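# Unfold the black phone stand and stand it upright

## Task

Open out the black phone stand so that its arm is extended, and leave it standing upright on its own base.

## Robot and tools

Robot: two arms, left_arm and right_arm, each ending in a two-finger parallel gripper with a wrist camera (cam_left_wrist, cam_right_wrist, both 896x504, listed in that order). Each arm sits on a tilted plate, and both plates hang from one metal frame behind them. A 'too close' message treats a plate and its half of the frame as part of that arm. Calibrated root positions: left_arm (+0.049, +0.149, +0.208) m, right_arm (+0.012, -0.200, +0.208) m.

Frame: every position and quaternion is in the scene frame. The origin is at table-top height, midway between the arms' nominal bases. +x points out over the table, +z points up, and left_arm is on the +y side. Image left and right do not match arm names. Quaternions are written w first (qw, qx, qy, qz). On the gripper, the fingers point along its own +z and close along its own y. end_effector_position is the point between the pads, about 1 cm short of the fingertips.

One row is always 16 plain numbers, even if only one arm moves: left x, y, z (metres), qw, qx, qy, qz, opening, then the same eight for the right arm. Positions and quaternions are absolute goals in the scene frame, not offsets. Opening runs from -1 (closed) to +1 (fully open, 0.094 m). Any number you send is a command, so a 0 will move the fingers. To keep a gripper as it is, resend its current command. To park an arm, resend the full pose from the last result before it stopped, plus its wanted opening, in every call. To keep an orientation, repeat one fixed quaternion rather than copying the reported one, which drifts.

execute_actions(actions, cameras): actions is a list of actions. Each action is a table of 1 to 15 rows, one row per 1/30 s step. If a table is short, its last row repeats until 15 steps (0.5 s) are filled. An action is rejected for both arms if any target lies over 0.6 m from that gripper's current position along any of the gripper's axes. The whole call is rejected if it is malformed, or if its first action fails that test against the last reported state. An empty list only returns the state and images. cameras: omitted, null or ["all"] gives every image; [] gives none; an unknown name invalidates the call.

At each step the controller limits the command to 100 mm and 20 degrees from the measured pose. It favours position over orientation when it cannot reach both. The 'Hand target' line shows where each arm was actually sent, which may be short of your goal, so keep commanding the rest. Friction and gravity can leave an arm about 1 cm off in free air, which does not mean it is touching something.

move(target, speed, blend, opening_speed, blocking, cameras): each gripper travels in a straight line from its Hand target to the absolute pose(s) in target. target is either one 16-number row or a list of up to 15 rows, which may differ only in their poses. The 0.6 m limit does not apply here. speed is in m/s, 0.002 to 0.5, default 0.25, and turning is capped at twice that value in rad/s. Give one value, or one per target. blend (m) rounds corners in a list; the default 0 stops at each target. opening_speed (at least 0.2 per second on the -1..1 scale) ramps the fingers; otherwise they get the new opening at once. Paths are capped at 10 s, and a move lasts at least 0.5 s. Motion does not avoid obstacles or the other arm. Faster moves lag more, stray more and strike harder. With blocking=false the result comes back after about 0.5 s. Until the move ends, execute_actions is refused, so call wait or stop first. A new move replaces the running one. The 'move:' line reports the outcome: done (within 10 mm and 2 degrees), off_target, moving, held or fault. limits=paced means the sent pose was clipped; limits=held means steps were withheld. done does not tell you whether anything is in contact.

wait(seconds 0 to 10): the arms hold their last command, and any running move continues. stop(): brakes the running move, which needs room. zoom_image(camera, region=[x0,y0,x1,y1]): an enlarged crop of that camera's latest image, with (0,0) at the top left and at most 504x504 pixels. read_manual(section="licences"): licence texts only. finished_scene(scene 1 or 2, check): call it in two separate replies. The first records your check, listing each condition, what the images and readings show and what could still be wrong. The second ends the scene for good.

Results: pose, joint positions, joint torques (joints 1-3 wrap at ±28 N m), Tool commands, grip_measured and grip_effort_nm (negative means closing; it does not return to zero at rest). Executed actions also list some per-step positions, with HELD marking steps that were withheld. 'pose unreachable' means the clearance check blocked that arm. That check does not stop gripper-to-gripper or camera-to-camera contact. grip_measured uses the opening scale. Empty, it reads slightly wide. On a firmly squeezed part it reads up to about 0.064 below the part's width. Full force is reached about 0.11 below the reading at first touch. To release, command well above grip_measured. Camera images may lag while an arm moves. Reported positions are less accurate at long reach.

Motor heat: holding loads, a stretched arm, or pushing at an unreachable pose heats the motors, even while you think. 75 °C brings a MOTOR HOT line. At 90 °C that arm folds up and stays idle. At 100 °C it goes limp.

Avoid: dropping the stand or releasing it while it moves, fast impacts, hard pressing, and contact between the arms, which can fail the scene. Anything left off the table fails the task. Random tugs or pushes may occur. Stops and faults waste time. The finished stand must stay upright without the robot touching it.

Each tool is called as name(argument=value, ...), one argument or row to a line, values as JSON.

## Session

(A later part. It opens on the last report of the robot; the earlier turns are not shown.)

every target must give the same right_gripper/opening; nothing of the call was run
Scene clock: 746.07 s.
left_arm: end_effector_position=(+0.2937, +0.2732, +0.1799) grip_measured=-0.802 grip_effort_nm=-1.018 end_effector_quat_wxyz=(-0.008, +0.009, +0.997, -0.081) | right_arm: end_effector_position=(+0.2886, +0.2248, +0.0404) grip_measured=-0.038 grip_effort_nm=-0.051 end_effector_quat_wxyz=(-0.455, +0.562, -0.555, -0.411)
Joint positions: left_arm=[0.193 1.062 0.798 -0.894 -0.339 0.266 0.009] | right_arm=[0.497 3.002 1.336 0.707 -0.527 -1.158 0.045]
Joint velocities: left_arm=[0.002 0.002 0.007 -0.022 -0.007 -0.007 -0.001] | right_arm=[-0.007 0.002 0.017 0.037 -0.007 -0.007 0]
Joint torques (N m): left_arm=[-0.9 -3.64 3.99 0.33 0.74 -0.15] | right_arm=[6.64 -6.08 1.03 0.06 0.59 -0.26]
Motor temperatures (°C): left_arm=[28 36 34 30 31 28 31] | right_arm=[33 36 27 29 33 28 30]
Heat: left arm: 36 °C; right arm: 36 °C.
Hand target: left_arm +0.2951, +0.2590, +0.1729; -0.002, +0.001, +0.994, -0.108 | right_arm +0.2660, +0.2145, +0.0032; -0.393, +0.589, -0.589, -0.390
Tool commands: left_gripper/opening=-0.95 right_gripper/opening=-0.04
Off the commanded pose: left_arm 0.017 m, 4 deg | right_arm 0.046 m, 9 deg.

move(
  target=[
    [0.296,0.262,0.176,0,0,0.994,-0.11,-0.95,0.275,0.19,0.06,-0.39,0.59,-0.59,-0.39,-0.04],
    [0.296,0.262,0.174,0,0,0.994,-0.11,-0.95,0.28,0.05,0.075,-0.43,0.56,-0.56,-0.43,-0.04],
    [0.296,0.262,0.172,0,0,0.994,-0.11,-0.95,0.28,-0.03,0.09,-0.478,0.521,-0.521,-0.478,-0.04],
  ],
  speed=0.12,
)

Scene clock: 752.40 s.
left_arm: end_effector_position=(+0.2976, +0.2672, +0.1772) grip_measured=-0.802 grip_effort_nm=-1.018 end_effector_quat_wxyz=(+0.003, -0.002, +0.995, -0.101) | right_arm: end_effector_position=(+0.2713, -0.0299, +0.0812) grip_measured=-0.038 grip_effort_nm=-0.056 end_effector_quat_wxyz=(-0.466, +0.529, -0.529, -0.472)
Joint positions: left_arm=[0.21 1.062 0.785 -0.861 -0.286 0.268 0.009] | right_arm=[-0.133 2.329 0.835 -0.056 -0.883 -1.936 0.045]
Joint velocities: left_arm=[0.002 0.002 0.007 -0.066 -0.007 0.037 -0.001] | right_arm=[-0.012 0.012 -0.007 -0.051 -0.007 0.022 0]
Joint torques (N m): left_arm=[-0.73 -3.59 5.6 0.03 0.31 0.04] | right_arm=[4.68 -7.62 -0.62 -0.81 -0.97 -0.14]
Motor temperatures (°C): left_arm=[28 35 33 30 31 28 31] | right_arm=[33 36 27 28 33 28 30]
Heat: left arm: 35 °C; right arm: 36 °C.
Hand target: left_arm +0.2959, +0.2621, +0.1721; +0.000, +0.000, +0.994, -0.110 | right_arm +0.2767, -0.0327, +0.0872; -0.478, +0.522, -0.525, -0.472
Off the commanded pose: left_arm 0.008 m, 1 deg | right_arm 0.012 m, 2 deg.
move: off_target (right_arm)
camera_calibration:
cam_left_wrist: T_world_to_cam=[[0.024017, -0.982193, 0.186335, 0.220754], [-0.907681, 0.0566905, 0.415814, 0.222789], [-0.418973, -0.17912, -0.890156, 0.416522], [0, 0, 0, 1]] pos_world=[0.371431, 0.2788, 0.236996]
cam_right_wrist: T_world_to_cam=[[0.999997, 0.000712401, 0.00221856, -0.271724], [0.002267, -0.517581, -0.855631, 0.0905433], [0.000538731, 0.855634, -0.517581, 0.157541], [0, 0, 0, 1]] pos_world=[0.271433, -0.0877401, 0.159615]

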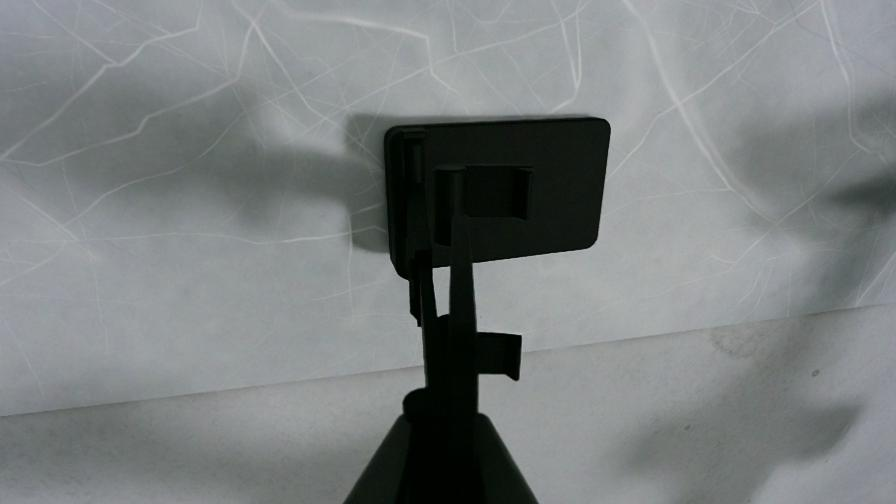

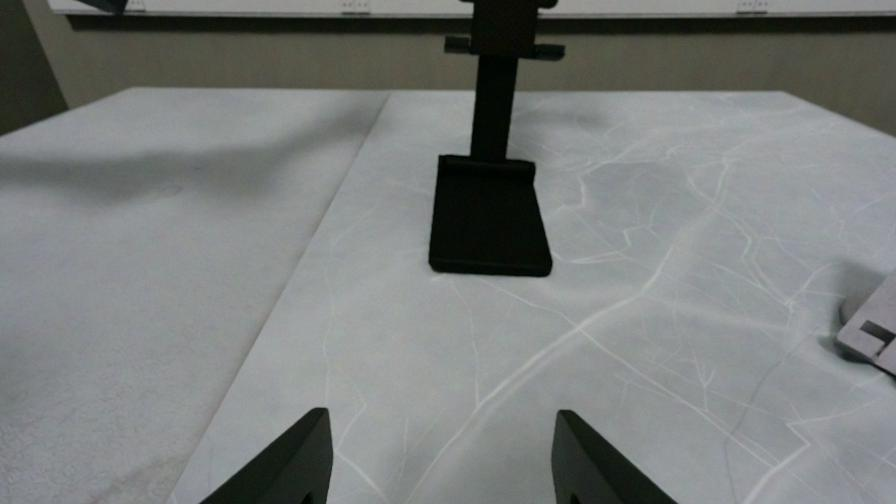

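move(
  target=[
    [0.297,0.268,0.174,0,0,0.994,-0.11,-0.95,0.284,0.06,0.06,-0.40,0.585,-0.585,-0.40,0.8],
    [0.297,0.268,0.174,0,0,0.994,-0.11,-0.95,0.284,0.12,0.013,-0.385,0.593,-0.593,-0.385,0.8],
  ],
  speed=0.1,
)

Scene clock: 764.40 s.
left_arm: end_effector_position=(+0.2962, +0.2690, +0.1758) grip_measured=-0.802 grip_effort_nm=-1.013 end_effector_quat_wxyz=(+0.002, -0.002, +0.994, -0.105) | right_arm: end_effector_position=(+0.2992, +0.1142, +0.0204) grip_measured=+0.798 grip_effort_nm=0.164 end_effector_quat_wxyz=(-0.396, +0.589, -0.592, -0.382)
Joint positions: left_arm=[0.232 1.062 0.785 -0.86 -0.269 0.287 0.009] | right_arm=[0.276 2.724 1.075 0.5 -0.497 -1.384 0.084]
Joint velocities: left_arm=[0.002 -0.027 -0.017 -0.081 -0.037 -0.095 0] | right_arm=[-0.002 0.017 0.002 0.037 0.007 -0.051 -0.001]
Joint torques (N m): left_arm=[-0.77 -3.66 7.34 -0.2 0.25 0.07] | right_arm=[8.28 -4.72 0.59 0.52 -0.57 0.09]
Motor temperatures (°C): left_arm=[28 35 33 30 30 28 31] | right_arm=[32 37 27 28 33 28 30]
Heat: left arm: 35 °C; right arm: 37 °C.
Hand target: left_arm +0.2970, +0.2681, +0.1739; +0.000, +0.000, +0.994, -0.110 | right_arm +0.2861, +0.1214, +0.0148; -0.386, +0.592, -0.591, -0.388
Off the commanded pose: left_arm 0.002 m, 1 deg | right_arm 0.018 m, 1 deg.
move: off_target (right_arm)
camera_calibration:
cam_left_wrist: T_world_to_cam=[[0.024109, -0.980596, 0.194552, 0.220914], [-0.906775, 0.0604897, 0.417253, 0.22053], [-0.420925, -0.186474, -0.887721, 0.417124], [0, 0, 0, 1]] pos_world=[0.370223, 0.28107, 0.235294]
cam_right_wrist: T_world_to_cam=[[0.999575, -0.015856, 0.0244627, -0.298014], [0.00482975, -0.737474, -0.675359, 0.133673], [0.0287491, 0.67519, -0.737084, 0.0194626], [0, 0, 0, 1]] pos_world=[0.296682, 0.0807141, 0.111913]

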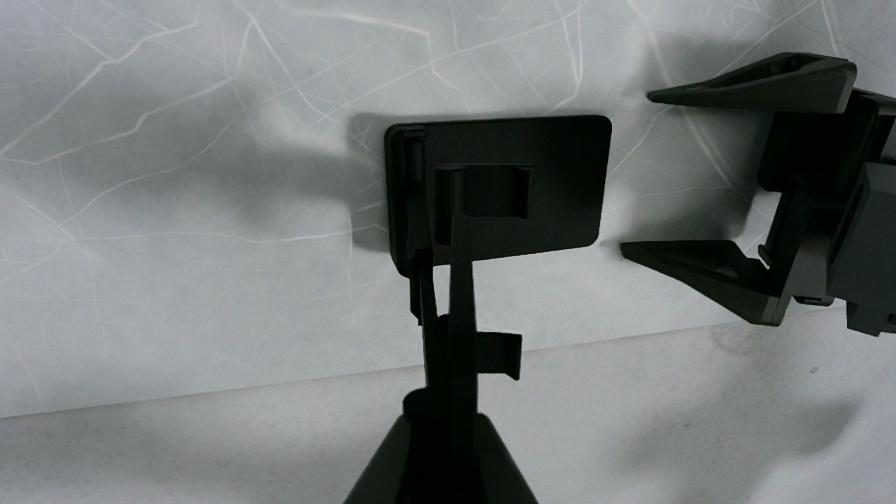

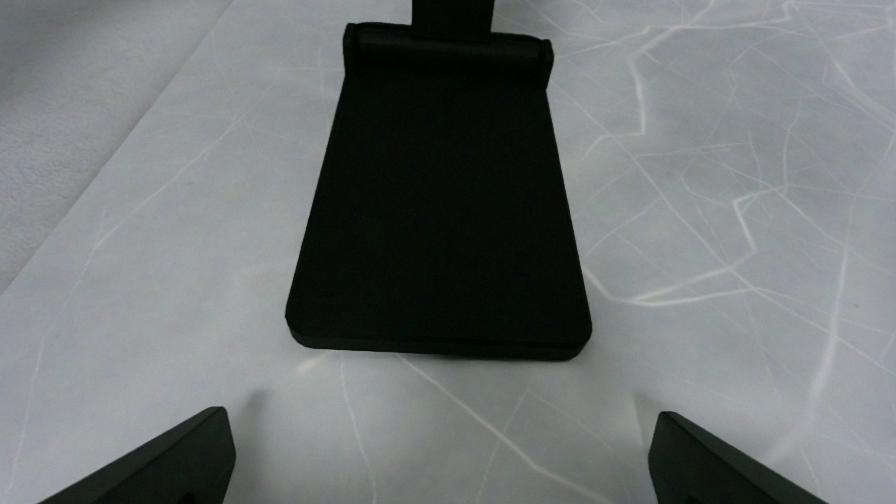

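move(
  target=[0.297,0.268,0.174,0,0,0.994,-0.11,-0.95,0.283,0.162,0.010,-0.385,0.593,-0.593,-0.385,0.8],
  speed=0.08,
  cameras=[],
)

move(
  target=[0.297,0.268,0.174,0,0,0.994,-0.11,-0.95,0.283,0.162,0.010,-0.385,0.593,-0.593,-0.385,0.35],
  speed=0.05,
  opening_speed=0.4,
)

Scene clock: 767.43 s.
left_arm: end_effector_position=(+0.2962, +0.2690, +0.1758) grip_measured=-0.802 grip_effort_nm=-1.018 end_effector_quat_wxyz=(+0.002, -0.002, +0.994, -0.105) | right_arm: end_effector_position=(+0.2974, +0.1567, +0.0214) grip_measured=+0.798 grip_effort_nm=0.164 end_effector_quat_wxyz=(-0.400, +0.587, -0.589, -0.386)
Joint positions: left_arm=[0.232 1.062 0.785 -0.86 -0.269 0.288 0.009] | right_arm=[0.369 2.827 1.181 0.543 -0.47 -1.289 0.084]
Joint velocities: left_arm=[0.002 -0.012 -0.012 -0.022 -0.051 0.066 -0.001] | right_arm=[-0.007 0.012 -0.012 0.037 0.022 -0.007 0]
Joint torques (N m): left_arm=[-0.76 -3.7 7.38 -0.18 0.25 0.07] | right_arm=[8.58 -4.9 1.22 0.73 -0.4 0.06]
Motor temperatures (°C): left_arm=[28 35 33 30 30 28 31] | right_arm=[33 37 27 29 33 28 30]
Heat: left arm: 35 °C; right arm: 37 °C.
Hand target: left_arm +0.2970, +0.2680, +0.1740; +0.000, +0.000, +0.994, -0.110 | right_arm +0.2833, +0.1619, +0.0110; -0.385, +0.593, -0.593, -0.386
Off the commanded pose: left_arm 0.002 m, 1 deg | right_arm 0.019 m, 2 deg.
move: off_target (right_arm)
No camera images: "cameras" was empty.

Scene clock: 768.77 s.
left_arm: end_effector_position=(+0.2962, +0.2690, +0.1758) grip_measured=-0.802 grip_effort_nm=-1.013 end_effector_quat_wxyz=(+0.002, -0.002, +0.994, -0.105) | right_arm: end_effector_position=(+0.2986, +0.1567, +0.0215) grip_measured=+0.495 grip_effort_nm=-0.979 end_effector_quat_wxyz=(-0.401, +0.586, -0.590, -0.385)
Joint positions: left_arm=[0.232 1.062 0.785 -0.86 -0.269 0.288 0.009] | right_arm=[0.369 2.827 1.181 0.548 -0.469 -1.286 0.07]
Joint velocities: left_arm=[0.007 -0.007 -0.012 -0.022 0.037 -0.007 -0.001] | right_arm=[-0.017 0.007 -0.002 -0.022 -0.037 -0.051 0]
Joint torques (N m): left_arm=[-0.68 -3.7 7.27 -0.17 0.21 0.05] | right_arm=[8.55 -5.01 1.05 0.73 -0.4 0.02]
Motor temperatures (°C): left_arm=[28 35 33 30 30 28 31] | right_arm=[33 36 27 29 33 28 30]
Heat: left arm: 35 °C; right arm: 36 °C.
Hand target: left_arm +0.2969, +0.2680, +0.1740; +0.000, +0.000, +0.994, -0.110 | right_arm +0.2828, +0.1615, +0.0106; -0.385, +0.593, -0.593, -0.385
Off the commanded pose: left_arm 0.002 m, 1 deg | right_arm 0.020 m, 2 deg.
move: off_target (right_arm)
camera_calibration:
cam_left_wrist: T_world_to_cam=[[0.0237276, -0.980605, 0.194552, 0.221029], [-0.906786, 0.0608272, 0.417181, 0.220455], [-0.420924, -0.186316, -0.887755, 0.417087], [0, 0, 0, 1]] pos_world=[0.370222, 0.281043, 0.2353]
cam_right_wrist: T_world_to_cam=[[0.999498, -0.0185523, 0.0256759, -0.296323], [0.00406501, -0.728729, -0.68479, 0.164882], [0.0314152, 0.684551, -0.728288, -0.0108628], [0, 0, 0, 1]] pos_world=[0.295846, 0.122093, 0.112607]

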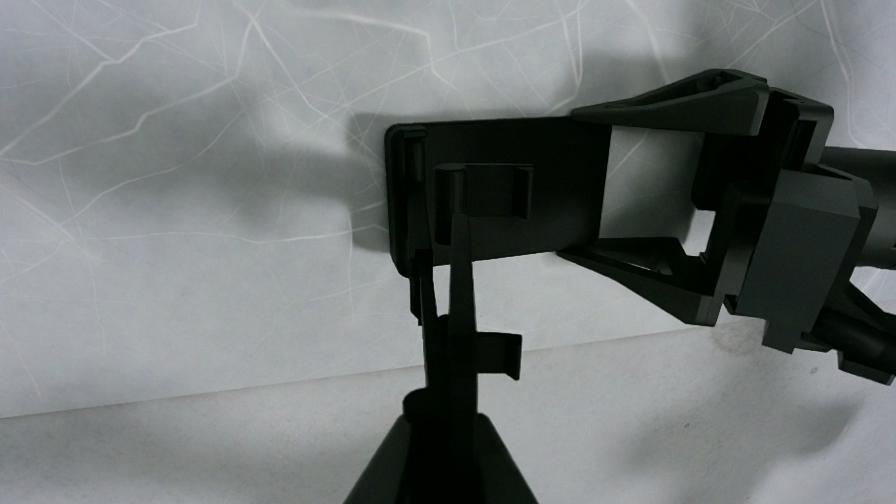

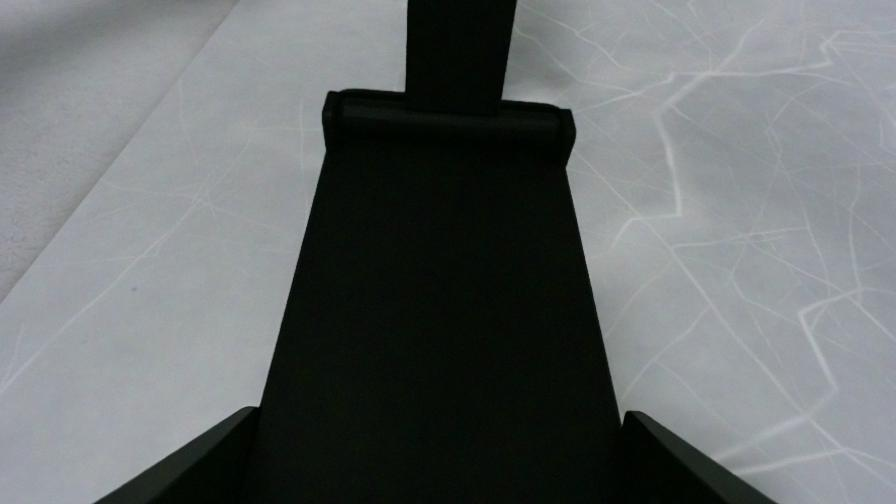

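move(
  target=[0.297,0.269,0.176,0,0,0.9763,-0.2164,-0.95,0.283,0.162,0.010,-0.385,0.593,-0.593,-0.385,0.35],
  speed=0.06,
)

Scene clock: 775.47 s.
left_arm: end_effector_position=(+0.2951, +0.2823, +0.1677) grip_measured=-0.802 grip_effort_nm=-1.013 end_effector_quat_wxyz=(+0.000, -0.002, +0.985, -0.171) | right_arm: end_effector_position=(+0.2992, +0.1574, +0.0221) grip_measured=+0.494 grip_effort_nm=-0.984 end_effector_quat_wxyz=(-0.402, +0.586, -0.590, -0.383)
Joint positions: left_arm=[0.435 1.119 0.847 -0.887 -0.064 0.466 0.009] | right_arm=[0.372 2.827 1.181 0.553 -0.466 -1.285 0.07]
Joint velocities: left_arm=[0.022 -0.002 -0.007 0.066 -0.037 0.007 0] | right_arm=[-0.007 0.012 -0.007 0.022 0.037 -0.095 0]
Joint torques (N m): left_arm=[-1.02 -4.59 9.07 -0.97 1.03 0.05] | right_arm=[8.23 -4.89 1.07 0.63 -0.43 0.02]
Motor temperatures (°C): left_arm=[28 35 34 29 30 28 31] | right_arm=[33 36 27 29 32 28 30]
Heat: left arm: 35 °C; right arm: 36 °C.
Hand target: left_arm +0.2964, +0.2700, +0.1750; +0.000, +0.000, +0.977, -0.214 | right_arm +0.2829, +0.1615, +0.0106; -0.385, +0.593, -0.593, -0.385
Off the commanded pose: left_arm 0.016 m, 5 deg | right_arm 0.021 m, 2 deg.
move: off_target (left_arm, right_arm)
camera_calibration:
cam_left_wrist: T_world_to_cam=[[0.0243273, -0.946316, 0.322326, 0.204389], [-0.905148, 0.116026, 0.408956, 0.207263], [-0.4244, -0.301701, -0.853733, 0.439783], [0, 0, 0, 1]] pos_world=[0.369275, 0.302052, 0.224817]
cam_right_wrist: T_world_to_cam=[[0.999341, -0.0202901, 0.0300967, -0.296769], [0.00580577, -0.729142, -0.684337, 0.165296], [0.03583, 0.684061, -0.728544, -0.0121608], [0, 0, 0, 1]] pos_world=[0.29605, 0.122821, 0.11319]

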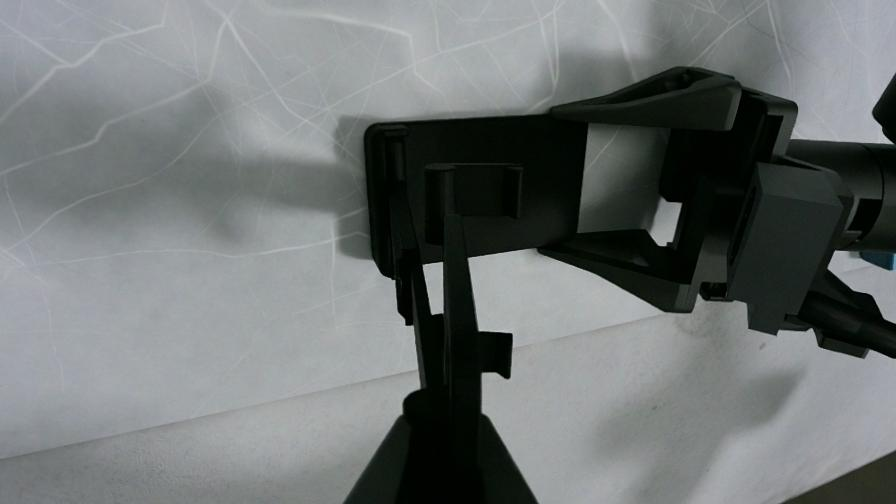

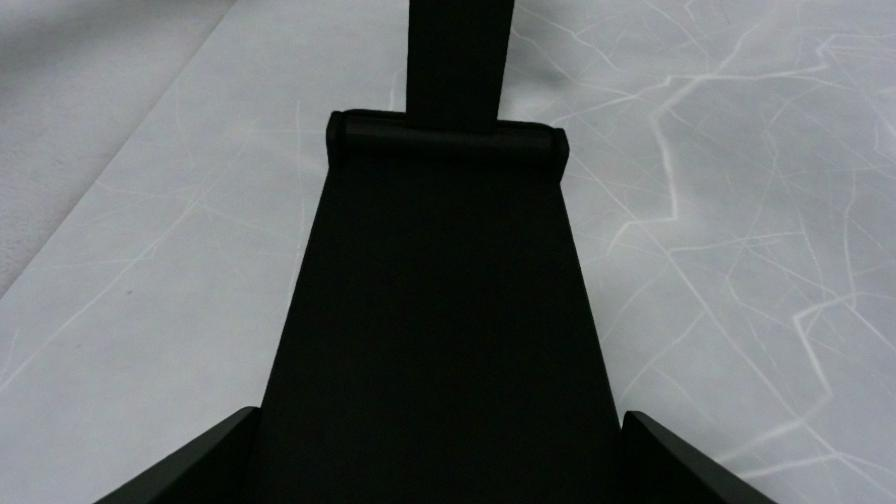

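move(
  target=[0.297,0.245,0.178,0,0,0.95,-0.312,-0.95,0.283,0.162,0.010,-0.385,0.593,-0.593,-0.385,0.35],
  speed=0.06,
)

Scene clock: 780.20 s.
left_arm: end_effector_position=(+0.2974, +0.2788, +0.1678) grip_measured=-0.799 grip_effort_nm=-1.018 end_effector_quat_wxyz=(+0.001, -0.002, +0.975, -0.223) | right_arm: end_effector_position=(+0.2997, +0.1571, +0.0215) grip_measured=+0.494 grip_effort_nm=-0.979 end_effector_quat_wxyz=(-0.401, +0.584, -0.593, -0.383)
Joint positions: left_arm=[0.502 1.17 0.89 -0.927 0.056 0.527 0.009] | right_arm=[0.372 2.827 1.181 0.554 -0.462 -1.278 0.07]
Joint velocities: left_arm=[0.002 -0.002 -0.027 0.022 0.007 -0.051 0.001] | right_arm=[0.007 -0.017 0.002 -0.022 -0.022 -0.051 0.001]
Joint torques (N m): left_arm=[-1.8 -3.96 6.46 -1.22 1.87 0.03] | right_arm=[7.98 -4.86 0.81 0.68 -0.46 -0.06]
Motor temperatures (°C): left_arm=[28 35 34 30 31 28 31] | right_arm=[33 36 27 29 32 28 30]
Heat: left arm: 35 °C; right arm: 36 °C.
Hand target: left_arm +0.2963, +0.2478, +0.1782; +0.000, -0.002, +0.952, -0.307 | right_arm +0.2830, +0.1615, +0.0106; -0.385, +0.593, -0.593, -0.385
Off the commanded pose: left_arm 0.035 m, 11 deg | right_arm 0.021 m, 2 deg.
move: off_target (left_arm, right_arm)
camera_calibration:
cam_left_wrist: T_world_to_cam=[[0.0251797, -0.907154, 0.420045, 0.173461], [-0.906189, 0.15671, 0.392763, 0.201471], [-0.422122, -0.39053, -0.818107, 0.457941], [0, 0, 0, 1]] pos_world=[0.37151, 0.304622, 0.222653]
cam_right_wrist: T_world_to_cam=[[0.99939, -0.0249987, 0.0243678, -0.296379], [-0.00167565, -0.731559, -0.681776, 0.167273], [0.03487, 0.681319, -0.731155, -0.0116535], [0, 0, 0, 1]] pos_world=[0.296885, 0.122901, 0.112744]

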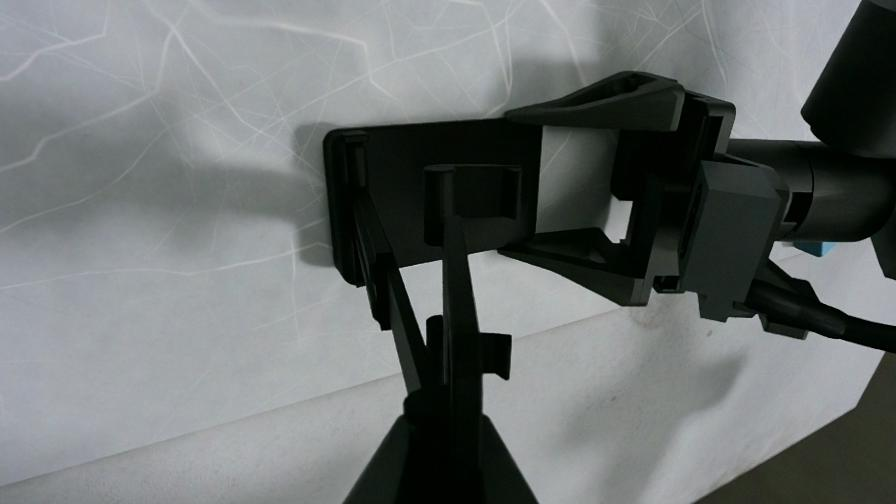

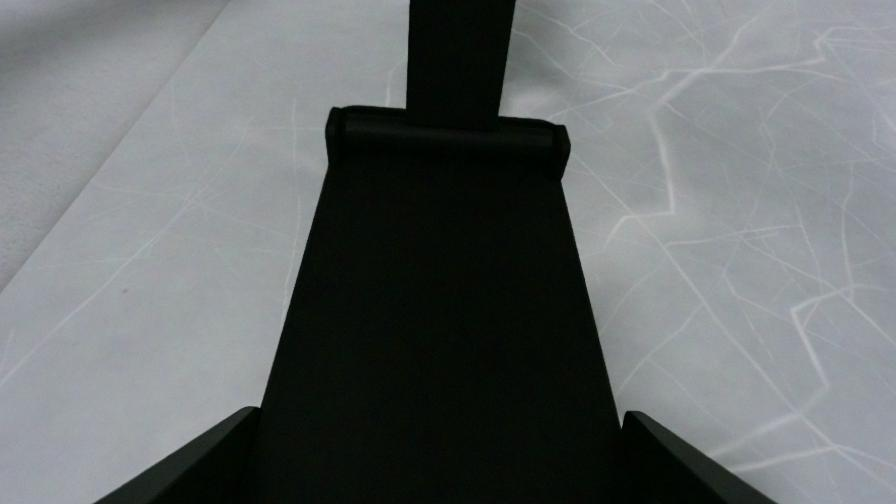

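move(
  target=[0.297,0.245,0.182,0,0,0.909,-0.4167,-0.95,0.283,0.162,0.010,-0.385,0.593,-0.593,-0.385,0.35],
  speed=0.06,
)

move(
  target=[0.297,0.240,0.184,0,0,0.866,-0.5,-0.95,0.283,0.162,0.010,-0.385,0.593,-0.593,-0.385,0.35],
  speed=0.06,
)

Scene clock: 784.80 s.
left_arm: end_effector_position=(+0.2968, +0.2788, +0.1673) grip_measured=-0.791 grip_effort_nm=-1.018 end_effector_quat_wxyz=(-0.001, +0.002, +0.945, -0.326) | right_arm: end_effector_position=(+0.3000, +0.1571, +0.0215) grip_measured=+0.494 grip_effort_nm=-0.979 end_effector_quat_wxyz=(-0.401, +0.584, -0.593, -0.383)
Joint positions: left_arm=[0.652 1.308 0.997 -1.052 0.271 0.703 0.01] | right_arm=[0.372 2.827 1.181 0.555 -0.461 -1.277 0.07]
Joint velocities: left_arm=[0.002 -0.002 -0.012 -0.066 -0.022 -0.051 0] | right_arm=[-0.007 0.012 0.012 0.007 -0.051 -0.007 -0.001]
Joint torques (N m): left_arm=[-2.02 -4.52 5.3 -1.8 1.82 0.29] | right_arm=[8.14 -4.79 1.09 0.63 -0.44 -0.11]
Motor temperatures (°C): left_arm=[28 35 34 30 32 28 31] | right_arm=[34 35 27 29 32 28 31]
Heat: left arm: 35 °C; right arm: 35 °C.
Hand target: left_arm +0.2959, +0.2483, +0.1814; +0.000, -0.003, +0.912, -0.411 | right_arm +0.2829, +0.1615, +0.0106; -0.385, +0.593, -0.593, -0.385
Off the commanded pose: left_arm 0.037 m, 11 deg | right_arm 0.021 m, 2 deg.
move: off_target (left_arm, right_arm)
camera_calibration:
cam_left_wrist: T_world_to_cam=[[0.0173188, -0.796794, 0.604002, 0.114519], [-0.903591, 0.246145, 0.350622, 0.182456], [-0.428046, -0.551843, -0.715713, 0.486877], [0, 0, 0, 1]] pos_world=[0.371288, 0.315017, 0.215322]
cam_right_wrist: T_world_to_cam=[[0.999358, -0.0261019, 0.024555, -0.296471], [-0.00235757, -0.731596, -0.681734, 0.16749], [0.0357589, 0.681238, -0.731188, -0.0119045], [0, 0, 0, 1]] pos_world=[0.297101, 0.122907, 0.112759]

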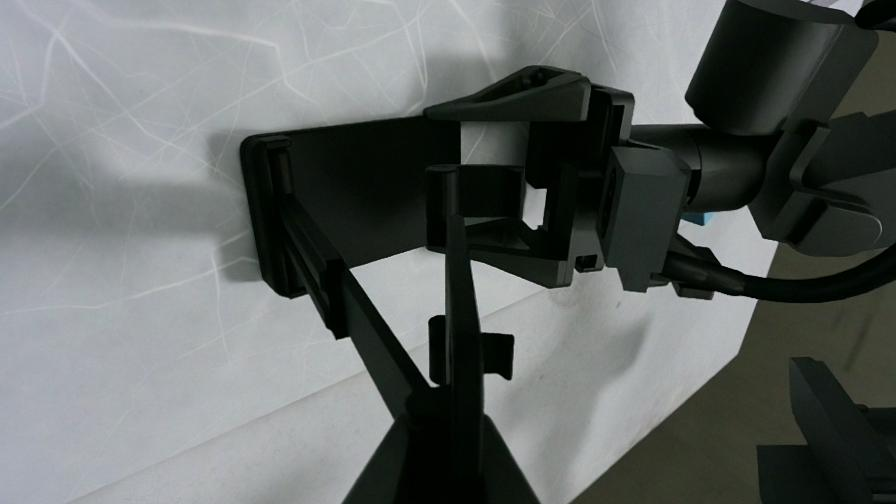

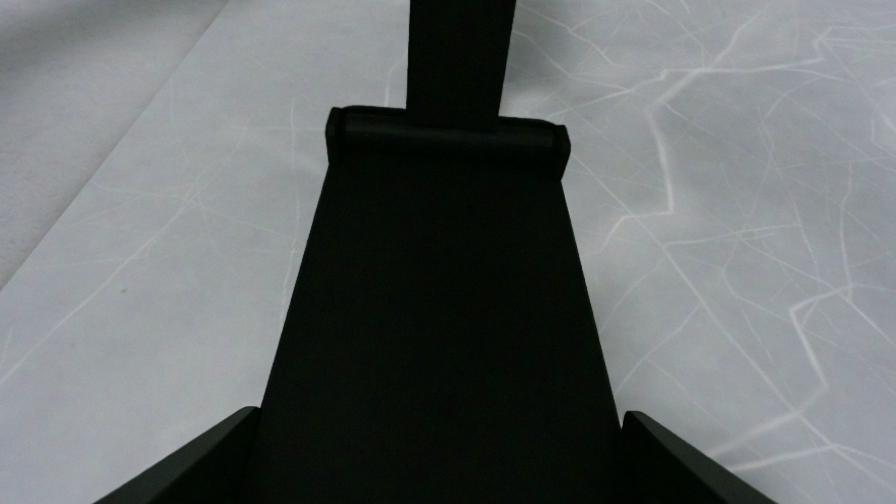

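Scene clock: 786.90 s.
left_arm: end_effector_position=(+0.2965, +0.2787, +0.1667) grip_measured=-0.778 grip_effort_nm=-1.023 end_effector_quat_wxyz=(-0.003, +0.008, +0.917, -0.399) | right_arm: end_effector_position=(+0.3002, +0.1571, +0.0215) grip_measured=+0.494 grip_effort_nm=-0.989 end_effector_quat_wxyz=(-0.401, +0.584, -0.593, -0.382)
Joint positions: left_arm=[0.733 1.433 1.085 -1.164 0.39 0.837 0.01] | right_arm=[0.372 2.827 1.181 0.556 -0.461 -1.277 0.07]
Joint velocities: left_arm=[0.007 0.002 -0.007 -0.022 0.007 -0.007 0] | right_arm=[-0.012 -0.007 -0.007 -0.022 0.066 0.007 0]
Joint torques (N m): left_arm=[-2.65 -4.38 3.4 -2.23 2 0.41] | right_arm=[8.12 -5.03 0.95 0.61 -0.49 -0.09]
Motor temperatures (°C): left_arm=[28 35 34 30 32 28 31] | right_arm=[34 35 27 29 32 28 31]
Heat: left arm: 35 °C; right arm: 35 °C.
Hand target: left_arm +0.2963, +0.2448, +0.1840; +0.000, -0.005, +0.870, -0.493 | right_arm +0.2829, +0.1615, +0.0106; -0.385, +0.593, -0.593, -0.385
Off the commanded pose: left_arm 0.042 m, 13 deg | right_arm 0.021 m, 2 deg.
move: off_target (left_arm, right_arm)
camera_calibration:
cam_left_wrist: T_world_to_cam=[[0.00889963, -0.69252, 0.721344, 0.0685999], [-0.900103, 0.308684, 0.307455, 0.17113], [-0.435586, -0.65202, -0.620592, 0.500544], [0, 0, 0, 1]] pos_world=[0.371454, 0.321047, 0.208535]
cam_right_wrist: T_world_to_cam=[[0.999332, -0.0268213, 0.0248114, -0.296544], [-0.00271525, -0.731706, -0.681615, 0.167598], [0.0364364, 0.681093, -0.73129, -0.0120903], [0, 0, 0, 1]] pos_world=[0.297241, 0.122914, 0.112754]

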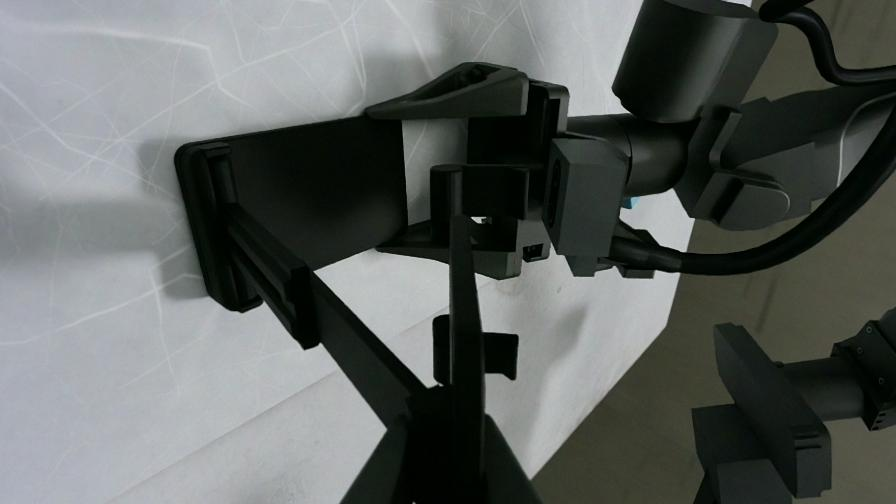

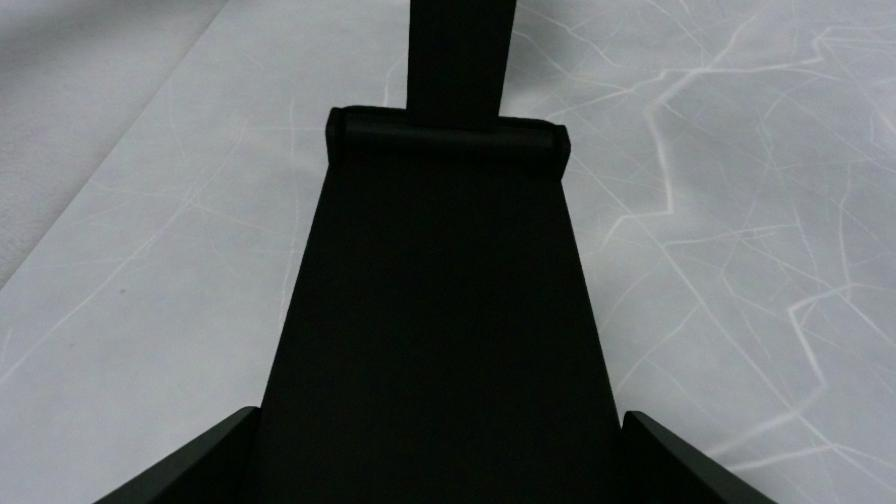

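execute_actions(
  actions=[],
)

Scene clock: 796.53 s.
left_arm: end_effector_position=(+0.2965, +0.2786, +0.1668) grip_measured=-0.777 grip_effort_nm=-1.013 end_effector_quat_wxyz=(-0.003, +0.008, +0.917, -0.400) | right_arm: end_effector_position=(+0.3002, +0.1571, +0.0215) grip_measured=+0.494 grip_effort_nm=-0.984 end_effector_quat_wxyz=(-0.401, +0.584, -0.593, -0.382)
Joint positions: left_arm=[0.733 1.433 1.085 -1.164 0.39 0.837 0.01] | right_arm=[0.372 2.827 1.181 0.556 -0.461 -1.277 0.07]
Joint velocities: left_arm=[-0.007 0.012 0.007 0.007 -0.022 -0.007 0] | right_arm=[-0.012 -0.012 -0.007 -0.007 -0.022 0.066 0]
Joint torques (N m): left_arm=[-2.71 -4.27 3.43 -2.23 1.96 0.46] | right_arm=[8.02 -4.81 1.05 0.64 -0.47 -0.05]
Motor temperatures (°C): left_arm=[28 34 33 32 33 28 31] | right_arm=[34 35 27 29 32 28 31]
Heat: left arm: 34 °C; right arm: 35 °C.
Hand target: left_arm +0.2963, +0.2447, +0.1840; +0.000, -0.005, +0.870, -0.493 | right_arm +0.2829, +0.1615, +0.0105; -0.385, +0.593, -0.593, -0.385
Tool commands: left_gripper/opening=-0.95 right_gripper/opening=+0.35
Off the commanded pose: left_arm 0.042 m, 13 deg | right_arm 0.021 m, 2 deg.
camera_calibration:
cam_left_wrist: T_world_to_cam=[[0.00881431, -0.69196, 0.721882, 0.068285], [-0.900018, 0.309105, 0.307282, 0.171014], [-0.435764, -0.652415, -0.620052, 0.500529], [0, 0, 0, 1]] pos_world=[0.371426, 0.320942, 0.208511]
cam_right_wrist: T_world_to_cam=[[0.999332, -0.0268213, 0.0248114, -0.296544], [-0.00271525, -0.731706, -0.681615, 0.167598], [0.0364364, 0.681093, -0.73129, -0.0120903], [0, 0, 0, 1]] pos_world=[0.297241, 0.122914, 0.112754]

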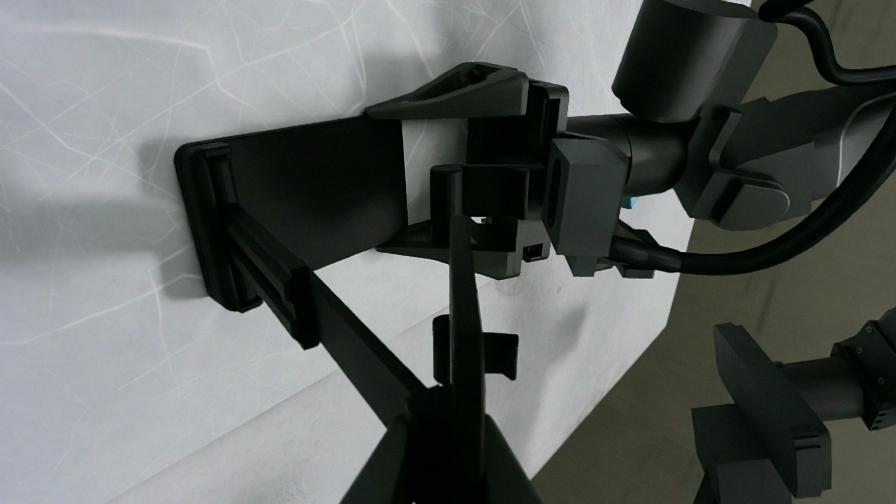

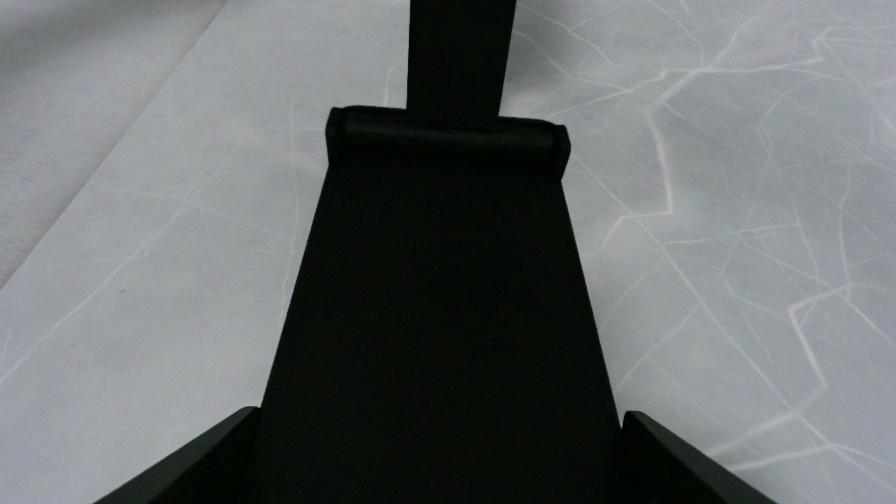

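move(
  target=[0.297,0.240,0.184,0,0,0.829,-0.559,-0.95,0.283,0.162,0.010,-0.385,0.593,-0.593,-0.385,0.35],
  speed=0.04,
)

Scene clock: 801.57 s.
left_arm: end_effector_position=(+0.2961, +0.2786, +0.1665) grip_measured=-0.753 grip_effort_nm=-1.023 end_effector_quat_wxyz=(-0.003, +0.012, +0.887, -0.461) | right_arm: end_effector_position=(+0.3002, +0.1571, +0.0215) grip_measured=+0.494 grip_effort_nm=-0.984 end_effector_quat_wxyz=(-0.401, +0.584, -0.593, -0.382)
Joint positions: left_arm=[0.789 1.549 1.163 -1.271 0.472 0.957 0.012] | right_arm=[0.372 2.827 1.181 0.556 -0.461 -1.276 0.07]
Joint velocities: left_arm=[-0.022 -0.002 -0.002 -0.007 -0.022 -0.022 0] | right_arm=[-0.007 -0.007 -0.002 0.007 -0.051 -0.051 0.001]
Joint torques (N m): left_arm=[-3.1 -4.38 2.02 -2.55 1.87 0.55] | right_arm=[8.09 -4.9 0.8 0.65 -0.46 -0.05]
Motor temperatures (°C): left_arm=[28 34 33 33 34 28 31] | right_arm=[34 35 27 29 32 28 31]
Heat: left arm: 34 °C; right arm: 35 °C.
Hand target: left_arm +0.2964, +0.2453, +0.1842; +0.000, -0.006, +0.834, -0.552 | right_arm +0.2828, +0.1615, +0.0106; -0.385, +0.593, -0.593, -0.385
Off the commanded pose: left_arm 0.042 m, 13 deg | right_arm 0.021 m, 2 deg.
move: off_target (left_arm, right_arm)
camera_calibration:
cam_left_wrist: T_world_to_cam=[[0.00146939, -0.588092, 0.808793, 0.0272387], [-0.89807, 0.354973, 0.25974, 0.165284], [-0.439851, -0.726734, -0.527626, 0.506788], [0, 0, 0, 1]] pos_world=[0.371308, 0.325648, 0.202433]
cam_right_wrist: T_world_to_cam=[[0.999337, -0.0269686, 0.0244596, -0.296514], [-0.00306272, -0.731698, -0.681623, 0.167701], [0.0362794, 0.681096, -0.731295, -0.0120435], [0, 0, 0, 1]] pos_world=[0.297268, 0.122913, 0.112754]

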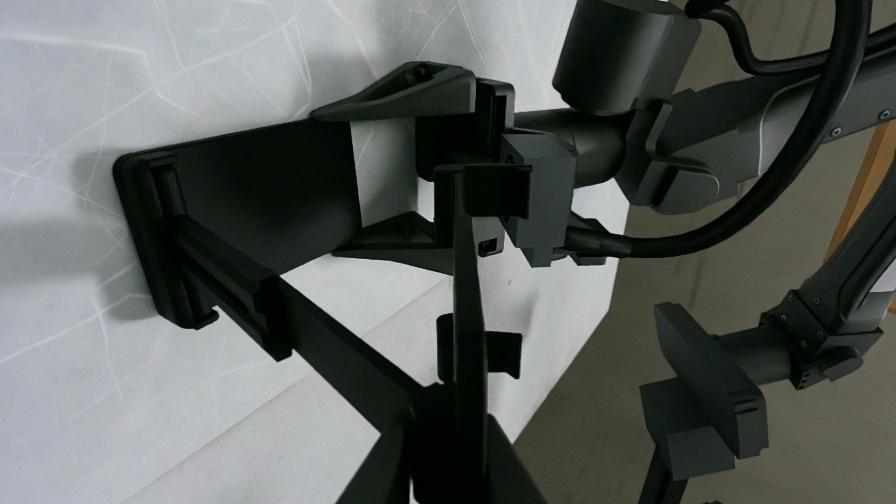

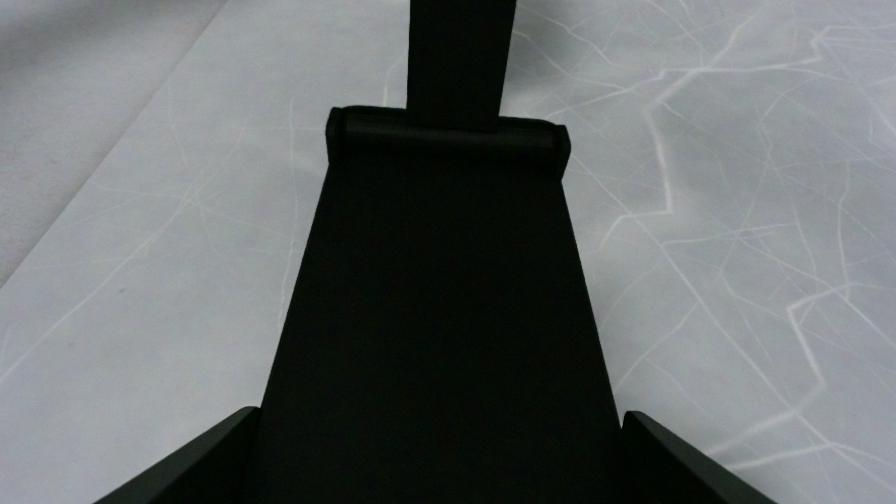

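move(
  target=[0.297,0.2786,0.1665,0,0.008,0.885,-0.465,-0.95,0.283,0.162,0.010,-0.385,0.593,-0.593,-0.385,0.35],
  speed=0.05,
  cameras=[],
)

move(
  target=[0.297,0.2786,0.1665,0,0.008,0.885,-0.465,-0.3,0.283,0.162,0.010,-0.385,0.593,-0.593,-0.385,0.35],
  speed=0.05,
  opening_speed=0.4,
)

Scene clock: 806.57 s.
left_arm: end_effector_position=(+0.2950, +0.2824, +0.1654) grip_measured=-0.752 grip_effort_nm=-1.018 end_effector_quat_wxyz=(-0.009, +0.008, +0.891, -0.454) | right_arm: end_effector_position=(+0.3005, +0.1571, +0.0216) grip_measured=+0.494 grip_effort_nm=-0.979 end_effector_quat_wxyz=(-0.402, +0.584, -0.593, -0.382)
Joint positions: left_arm=[0.794 1.549 1.171 -1.273 0.458 0.946 0.012] | right_arm=[0.372 2.827 1.181 0.557 -0.461 -1.277 0.07]
Joint velocities: left_arm=[0.002 0.002 -0.022 -0.051 -0.037 -0.037 0] | right_arm=[0.007 -0.002 -0.002 0.095 0.037 -0.066 0]
Joint torques (N m): left_arm=[-1.2 -8.54 4.56 -1.59 0.56 0.13] | right_arm=[8.17 -4.86 0.99 0.62 -0.49 -0.1]
Motor temperatures (°C): left_arm=[28 35 33 33 34 28 31] | right_arm=[34 34 27 29 32 28 31]
Heat: left arm: 35 °C; right arm: 34 °C.
Hand target: left_arm +0.2969, +0.2786, +0.1665; +0.000, +0.008, +0.885, -0.465 | right_arm +0.2830, +0.1615, +0.0106; -0.385, +0.593, -0.593, -0.385
Off the commanded pose: left_arm 0.004 m, 2 deg | right_arm 0.022 m, 2 deg.
move: off_target (right_arm)
No camera images: "cameras" was empty.

Scene clock: 808.40 s.
left_arm: end_effector_position=(+0.2953, +0.2810, +0.1674) grip_measured=-0.301 grip_effort_nm=0.081 end_effector_quat_wxyz=(-0.008, +0.007, +0.888, -0.459) | right_arm: end_effector_position=(+0.3006, +0.1571, +0.0215) grip_measured=+0.494 grip_effort_nm=-0.979 end_effector_quat_wxyz=(-0.402, +0.583, -0.594, -0.382)
Joint positions: left_arm=[0.794 1.549 1.171 -1.281 0.468 0.949 0.033] | right_arm=[0.372 2.827 1.18 0.559 -0.46 -1.275 0.07]
Joint velocities: left_arm=[0.007 -0.022 -0.012 0.066 0.037 0.007 0.001] | right_arm=[-0.002 -0.012 -0.002 -0.066 0.007 -0.022 -0.001]
Joint torques (N m): left_arm=[-1.2 -8.53 4.49 -1.49 0.46 0.13] | right_arm=[8.01 -4.82 1.11 0.55 -0.46 -0.09]
Motor temperatures (°C): left_arm=[28 35 33 33 34 28 31] | right_arm=[34 34 27 29 32 28 31]
Heat: left arm: 35 °C; right arm: 34 °C.
Hand target: left_arm +0.2969, +0.2785, +0.1665; +0.000, +0.008, +0.885, -0.465 | right_arm +0.2830, +0.1615, +0.0106; -0.385, +0.593, -0.593, -0.385
Off the commanded pose: left_arm 0.003 m, 1 deg | right_arm 0.022 m, 2 deg.
move: off_target (right_arm)
camera_calibration:
cam_left_wrist: T_world_to_cam=[[0.0155401, -0.590451, 0.806924, 0.024719], [-0.896494, 0.34915, 0.272749, 0.162494], [-0.442783, -0.727641, -0.52391, 0.509117], [0, 0, 0, 1]] pos_world=[0.37072, 0.328315, 0.202465]
cam_right_wrist: T_world_to_cam=[[0.999247, -0.0292663, 0.0254673, -0.296593], [-0.00405874, -0.731708, -0.681606, 0.167996], [0.0385827, 0.68099, -0.731276, -0.0126657], [0, 0, 0, 1]] pos_world=[0.297541, 0.122869, 0.112799]

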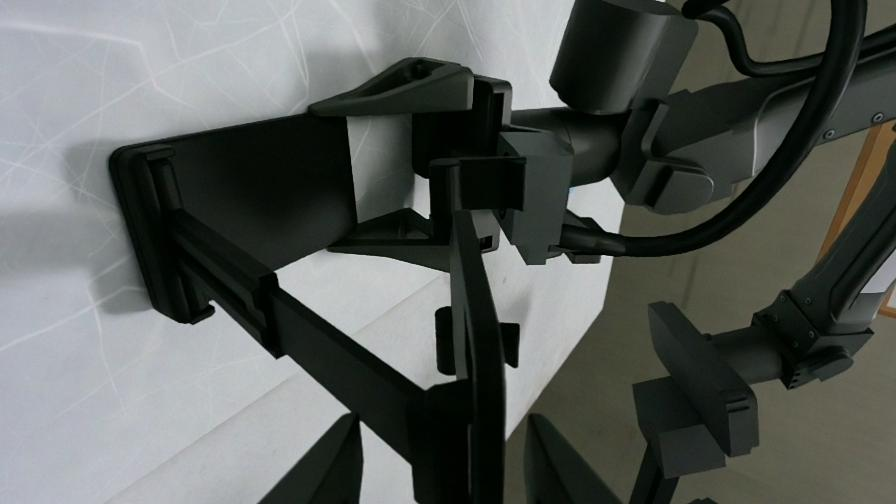

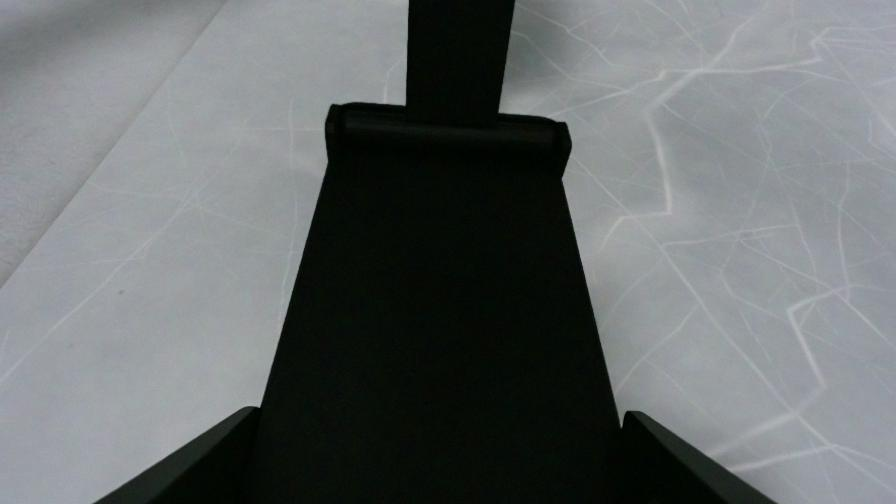

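move(
  target=[0.297,0.2786,0.1665,0,0.008,0.885,-0.465,0.2,0.283,0.162,0.010,-0.385,0.593,-0.593,-0.385,0.35],
  speed=0.05,
  opening_speed=0.4,
  cameras=[],
)

move(
  target=[
    [0.297,0.3586,0.2265,0,0.008,0.885,-0.465,0.2,0.283,0.162,0.010,-0.385,0.593,-0.593,-0.385,0.35],
    [0.28,0.38,0.28,0,0.008,0.885,-0.465,0.2,0.283,0.162,0.010,-0.385,0.593,-0.593,-0.385,0.35],
  ],
  speed=[0.06,0.15],
)

Scene clock: 813.03 s.
left_arm: end_effector_position=(+0.2953, +0.2810, +0.1674) grip_measured=+0.199 grip_effort_nm=0.081 end_effector_quat_wxyz=(-0.008, +0.007, +0.888, -0.459) | right_arm: end_effector_position=(+0.3006, +0.1571, +0.0215) grip_measured=+0.494 grip_effort_nm=-0.984 end_effector_quat_wxyz=(-0.402, +0.583, -0.594, -0.382)
Joint positions: left_arm=[0.794 1.549 1.171 -1.281 0.468 0.949 0.056] | right_arm=[0.372 2.827 1.18 0.559 -0.46 -1.275 0.07]
Joint velocities: left_arm=[-0.007 0.012 0.017 -0.022 0.007 0.066 0.001] | right_arm=[-0.002 -0.002 -0.002 0.037 0.007 0.007 0]
Joint torques (N m): left_arm=[-1.18 -8.47 4.41 -1.52 0.48 0.12] | right_arm=[8.16 -4.85 1.14 0.58 -0.49 -0.1]
Motor temperatures (°C): left_arm=[28 36 33 33 33 28 31] | right_arm=[34 34 26 29 32 28 31]
Heat: left arm: 36 °C; right arm: 34 °C.
Hand target: left_arm +0.2970, +0.2786, +0.1665; +0.000, +0.008, +0.885, -0.465 | right_arm +0.2829, +0.1615, +0.0106; -0.385, +0.593, -0.593, -0.385
Off the commanded pose: left_arm 0.003 m, 1 deg | right_arm 0.022 m, 2 deg.
move: off_target (right_arm)
No camera images: "cameras" was empty.

Scene clock: 815.83 s.
left_arm: end_effector_position=(+0.2793, +0.3790, +0.2788) grip_measured=+0.199 grip_effort_nm=0.076 end_effector_quat_wxyz=(+0.069, -0.031, +0.955, -0.287) | right_arm: end_effector_position=(+0.3006, +0.1571, +0.0215) grip_measured=+0.494 grip_effort_nm=-0.989 end_effector_quat_wxyz=(-0.402, +0.583, -0.594, -0.382)
Joint positions: left_arm=[1.049 1.202 1.432 -1.561 0.427 1.039 0.056] | right_arm=[0.372 2.827 1.18 0.559 -0.46 -1.275 0.07]
Joint velocities: left_arm=[-0.007 0.007 -0.007 0.022 -0.051 -0.007 -0.001] | right_arm=[0.007 -0.012 -0.027 -0.007 -0.022 0.037 0]
Joint torques (N m): left_arm=[0.2 -8.96 8.02 -0.98 0.19 -0.06] | right_arm=[8.08 -4.83 1.2 0.57 -0.46 -0.14]
Motor temperatures (°C): left_arm=[28 36 33 33 33 28 30] | right_arm=[34 35 26 29 32 28 31]
Heat: left arm: 36 °C; right arm: 35 °C.
Hand target: left_arm +0.2796, +0.3809, +0.2809; +0.072, -0.032, +0.957, -0.280 | right_arm +0.2829, +0.1615, +0.0106; -0.385, +0.593, -0.593, -0.385
Off the commanded pose: left_arm 0.002 m, 24 deg; orientation clipped | right_arm 0.022 m, 2 deg.
joint read past its limit (left arm) — joint 4 (wrist pitch), lower limit.
joint sent to its limit (left arm) — joint 4 (wrist pitch), lower limit. The joint targets are off in orientation, not in position.
move: off_target (left_arm, right_arm); limits=paced
camera_calibration:
cam_left_wrist: T_world_to_cam=[[0.042255, -0.839809, 0.541235, 0.15413], [-0.957728, 0.120239, 0.261341, 0.190631], [-0.284554, -0.529399, -0.799228, 0.589177], [0, 0, 0, 1]] pos_world=[0.343713, 0.418428, 0.337647]
cam_right_wrist: T_world_to_cam=[[0.999247, -0.0292663, 0.0254673, -0.296593], [-0.00405874, -0.731708, -0.681606, 0.167996], [0.0385827, 0.68099, -0.731276, -0.0126657], [0, 0, 0, 1]] pos_world=[0.297541, 0.122869, 0.112799]

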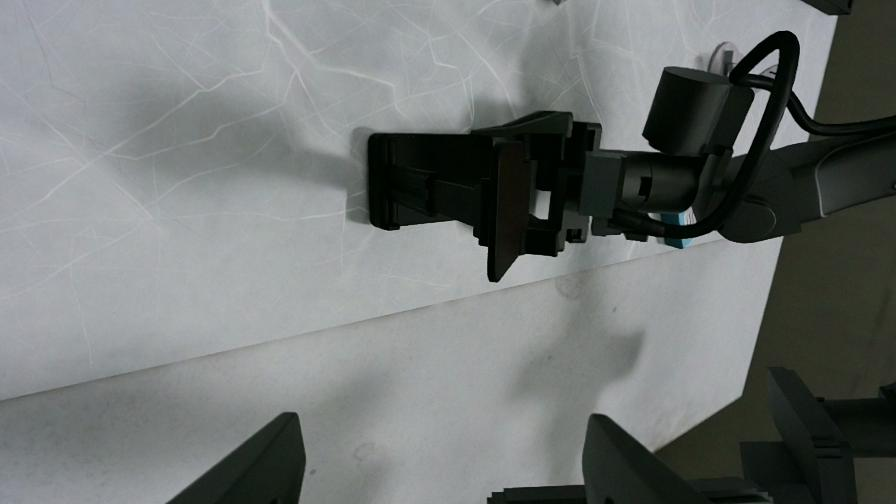

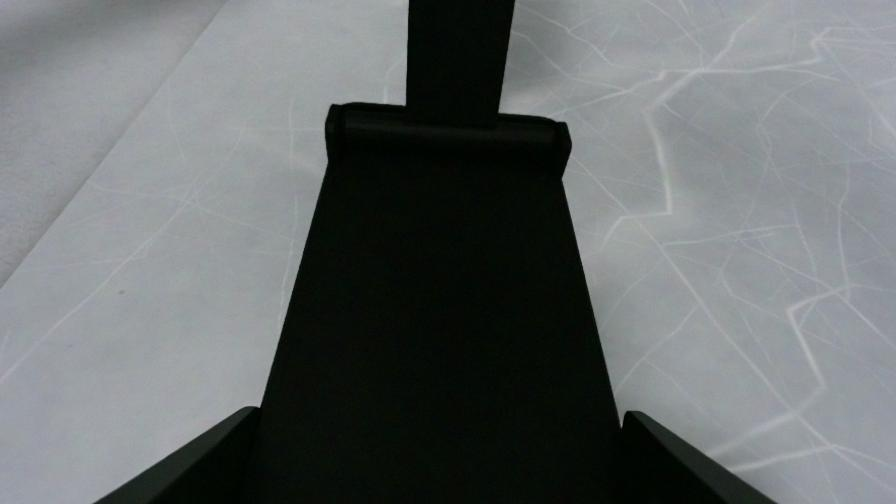

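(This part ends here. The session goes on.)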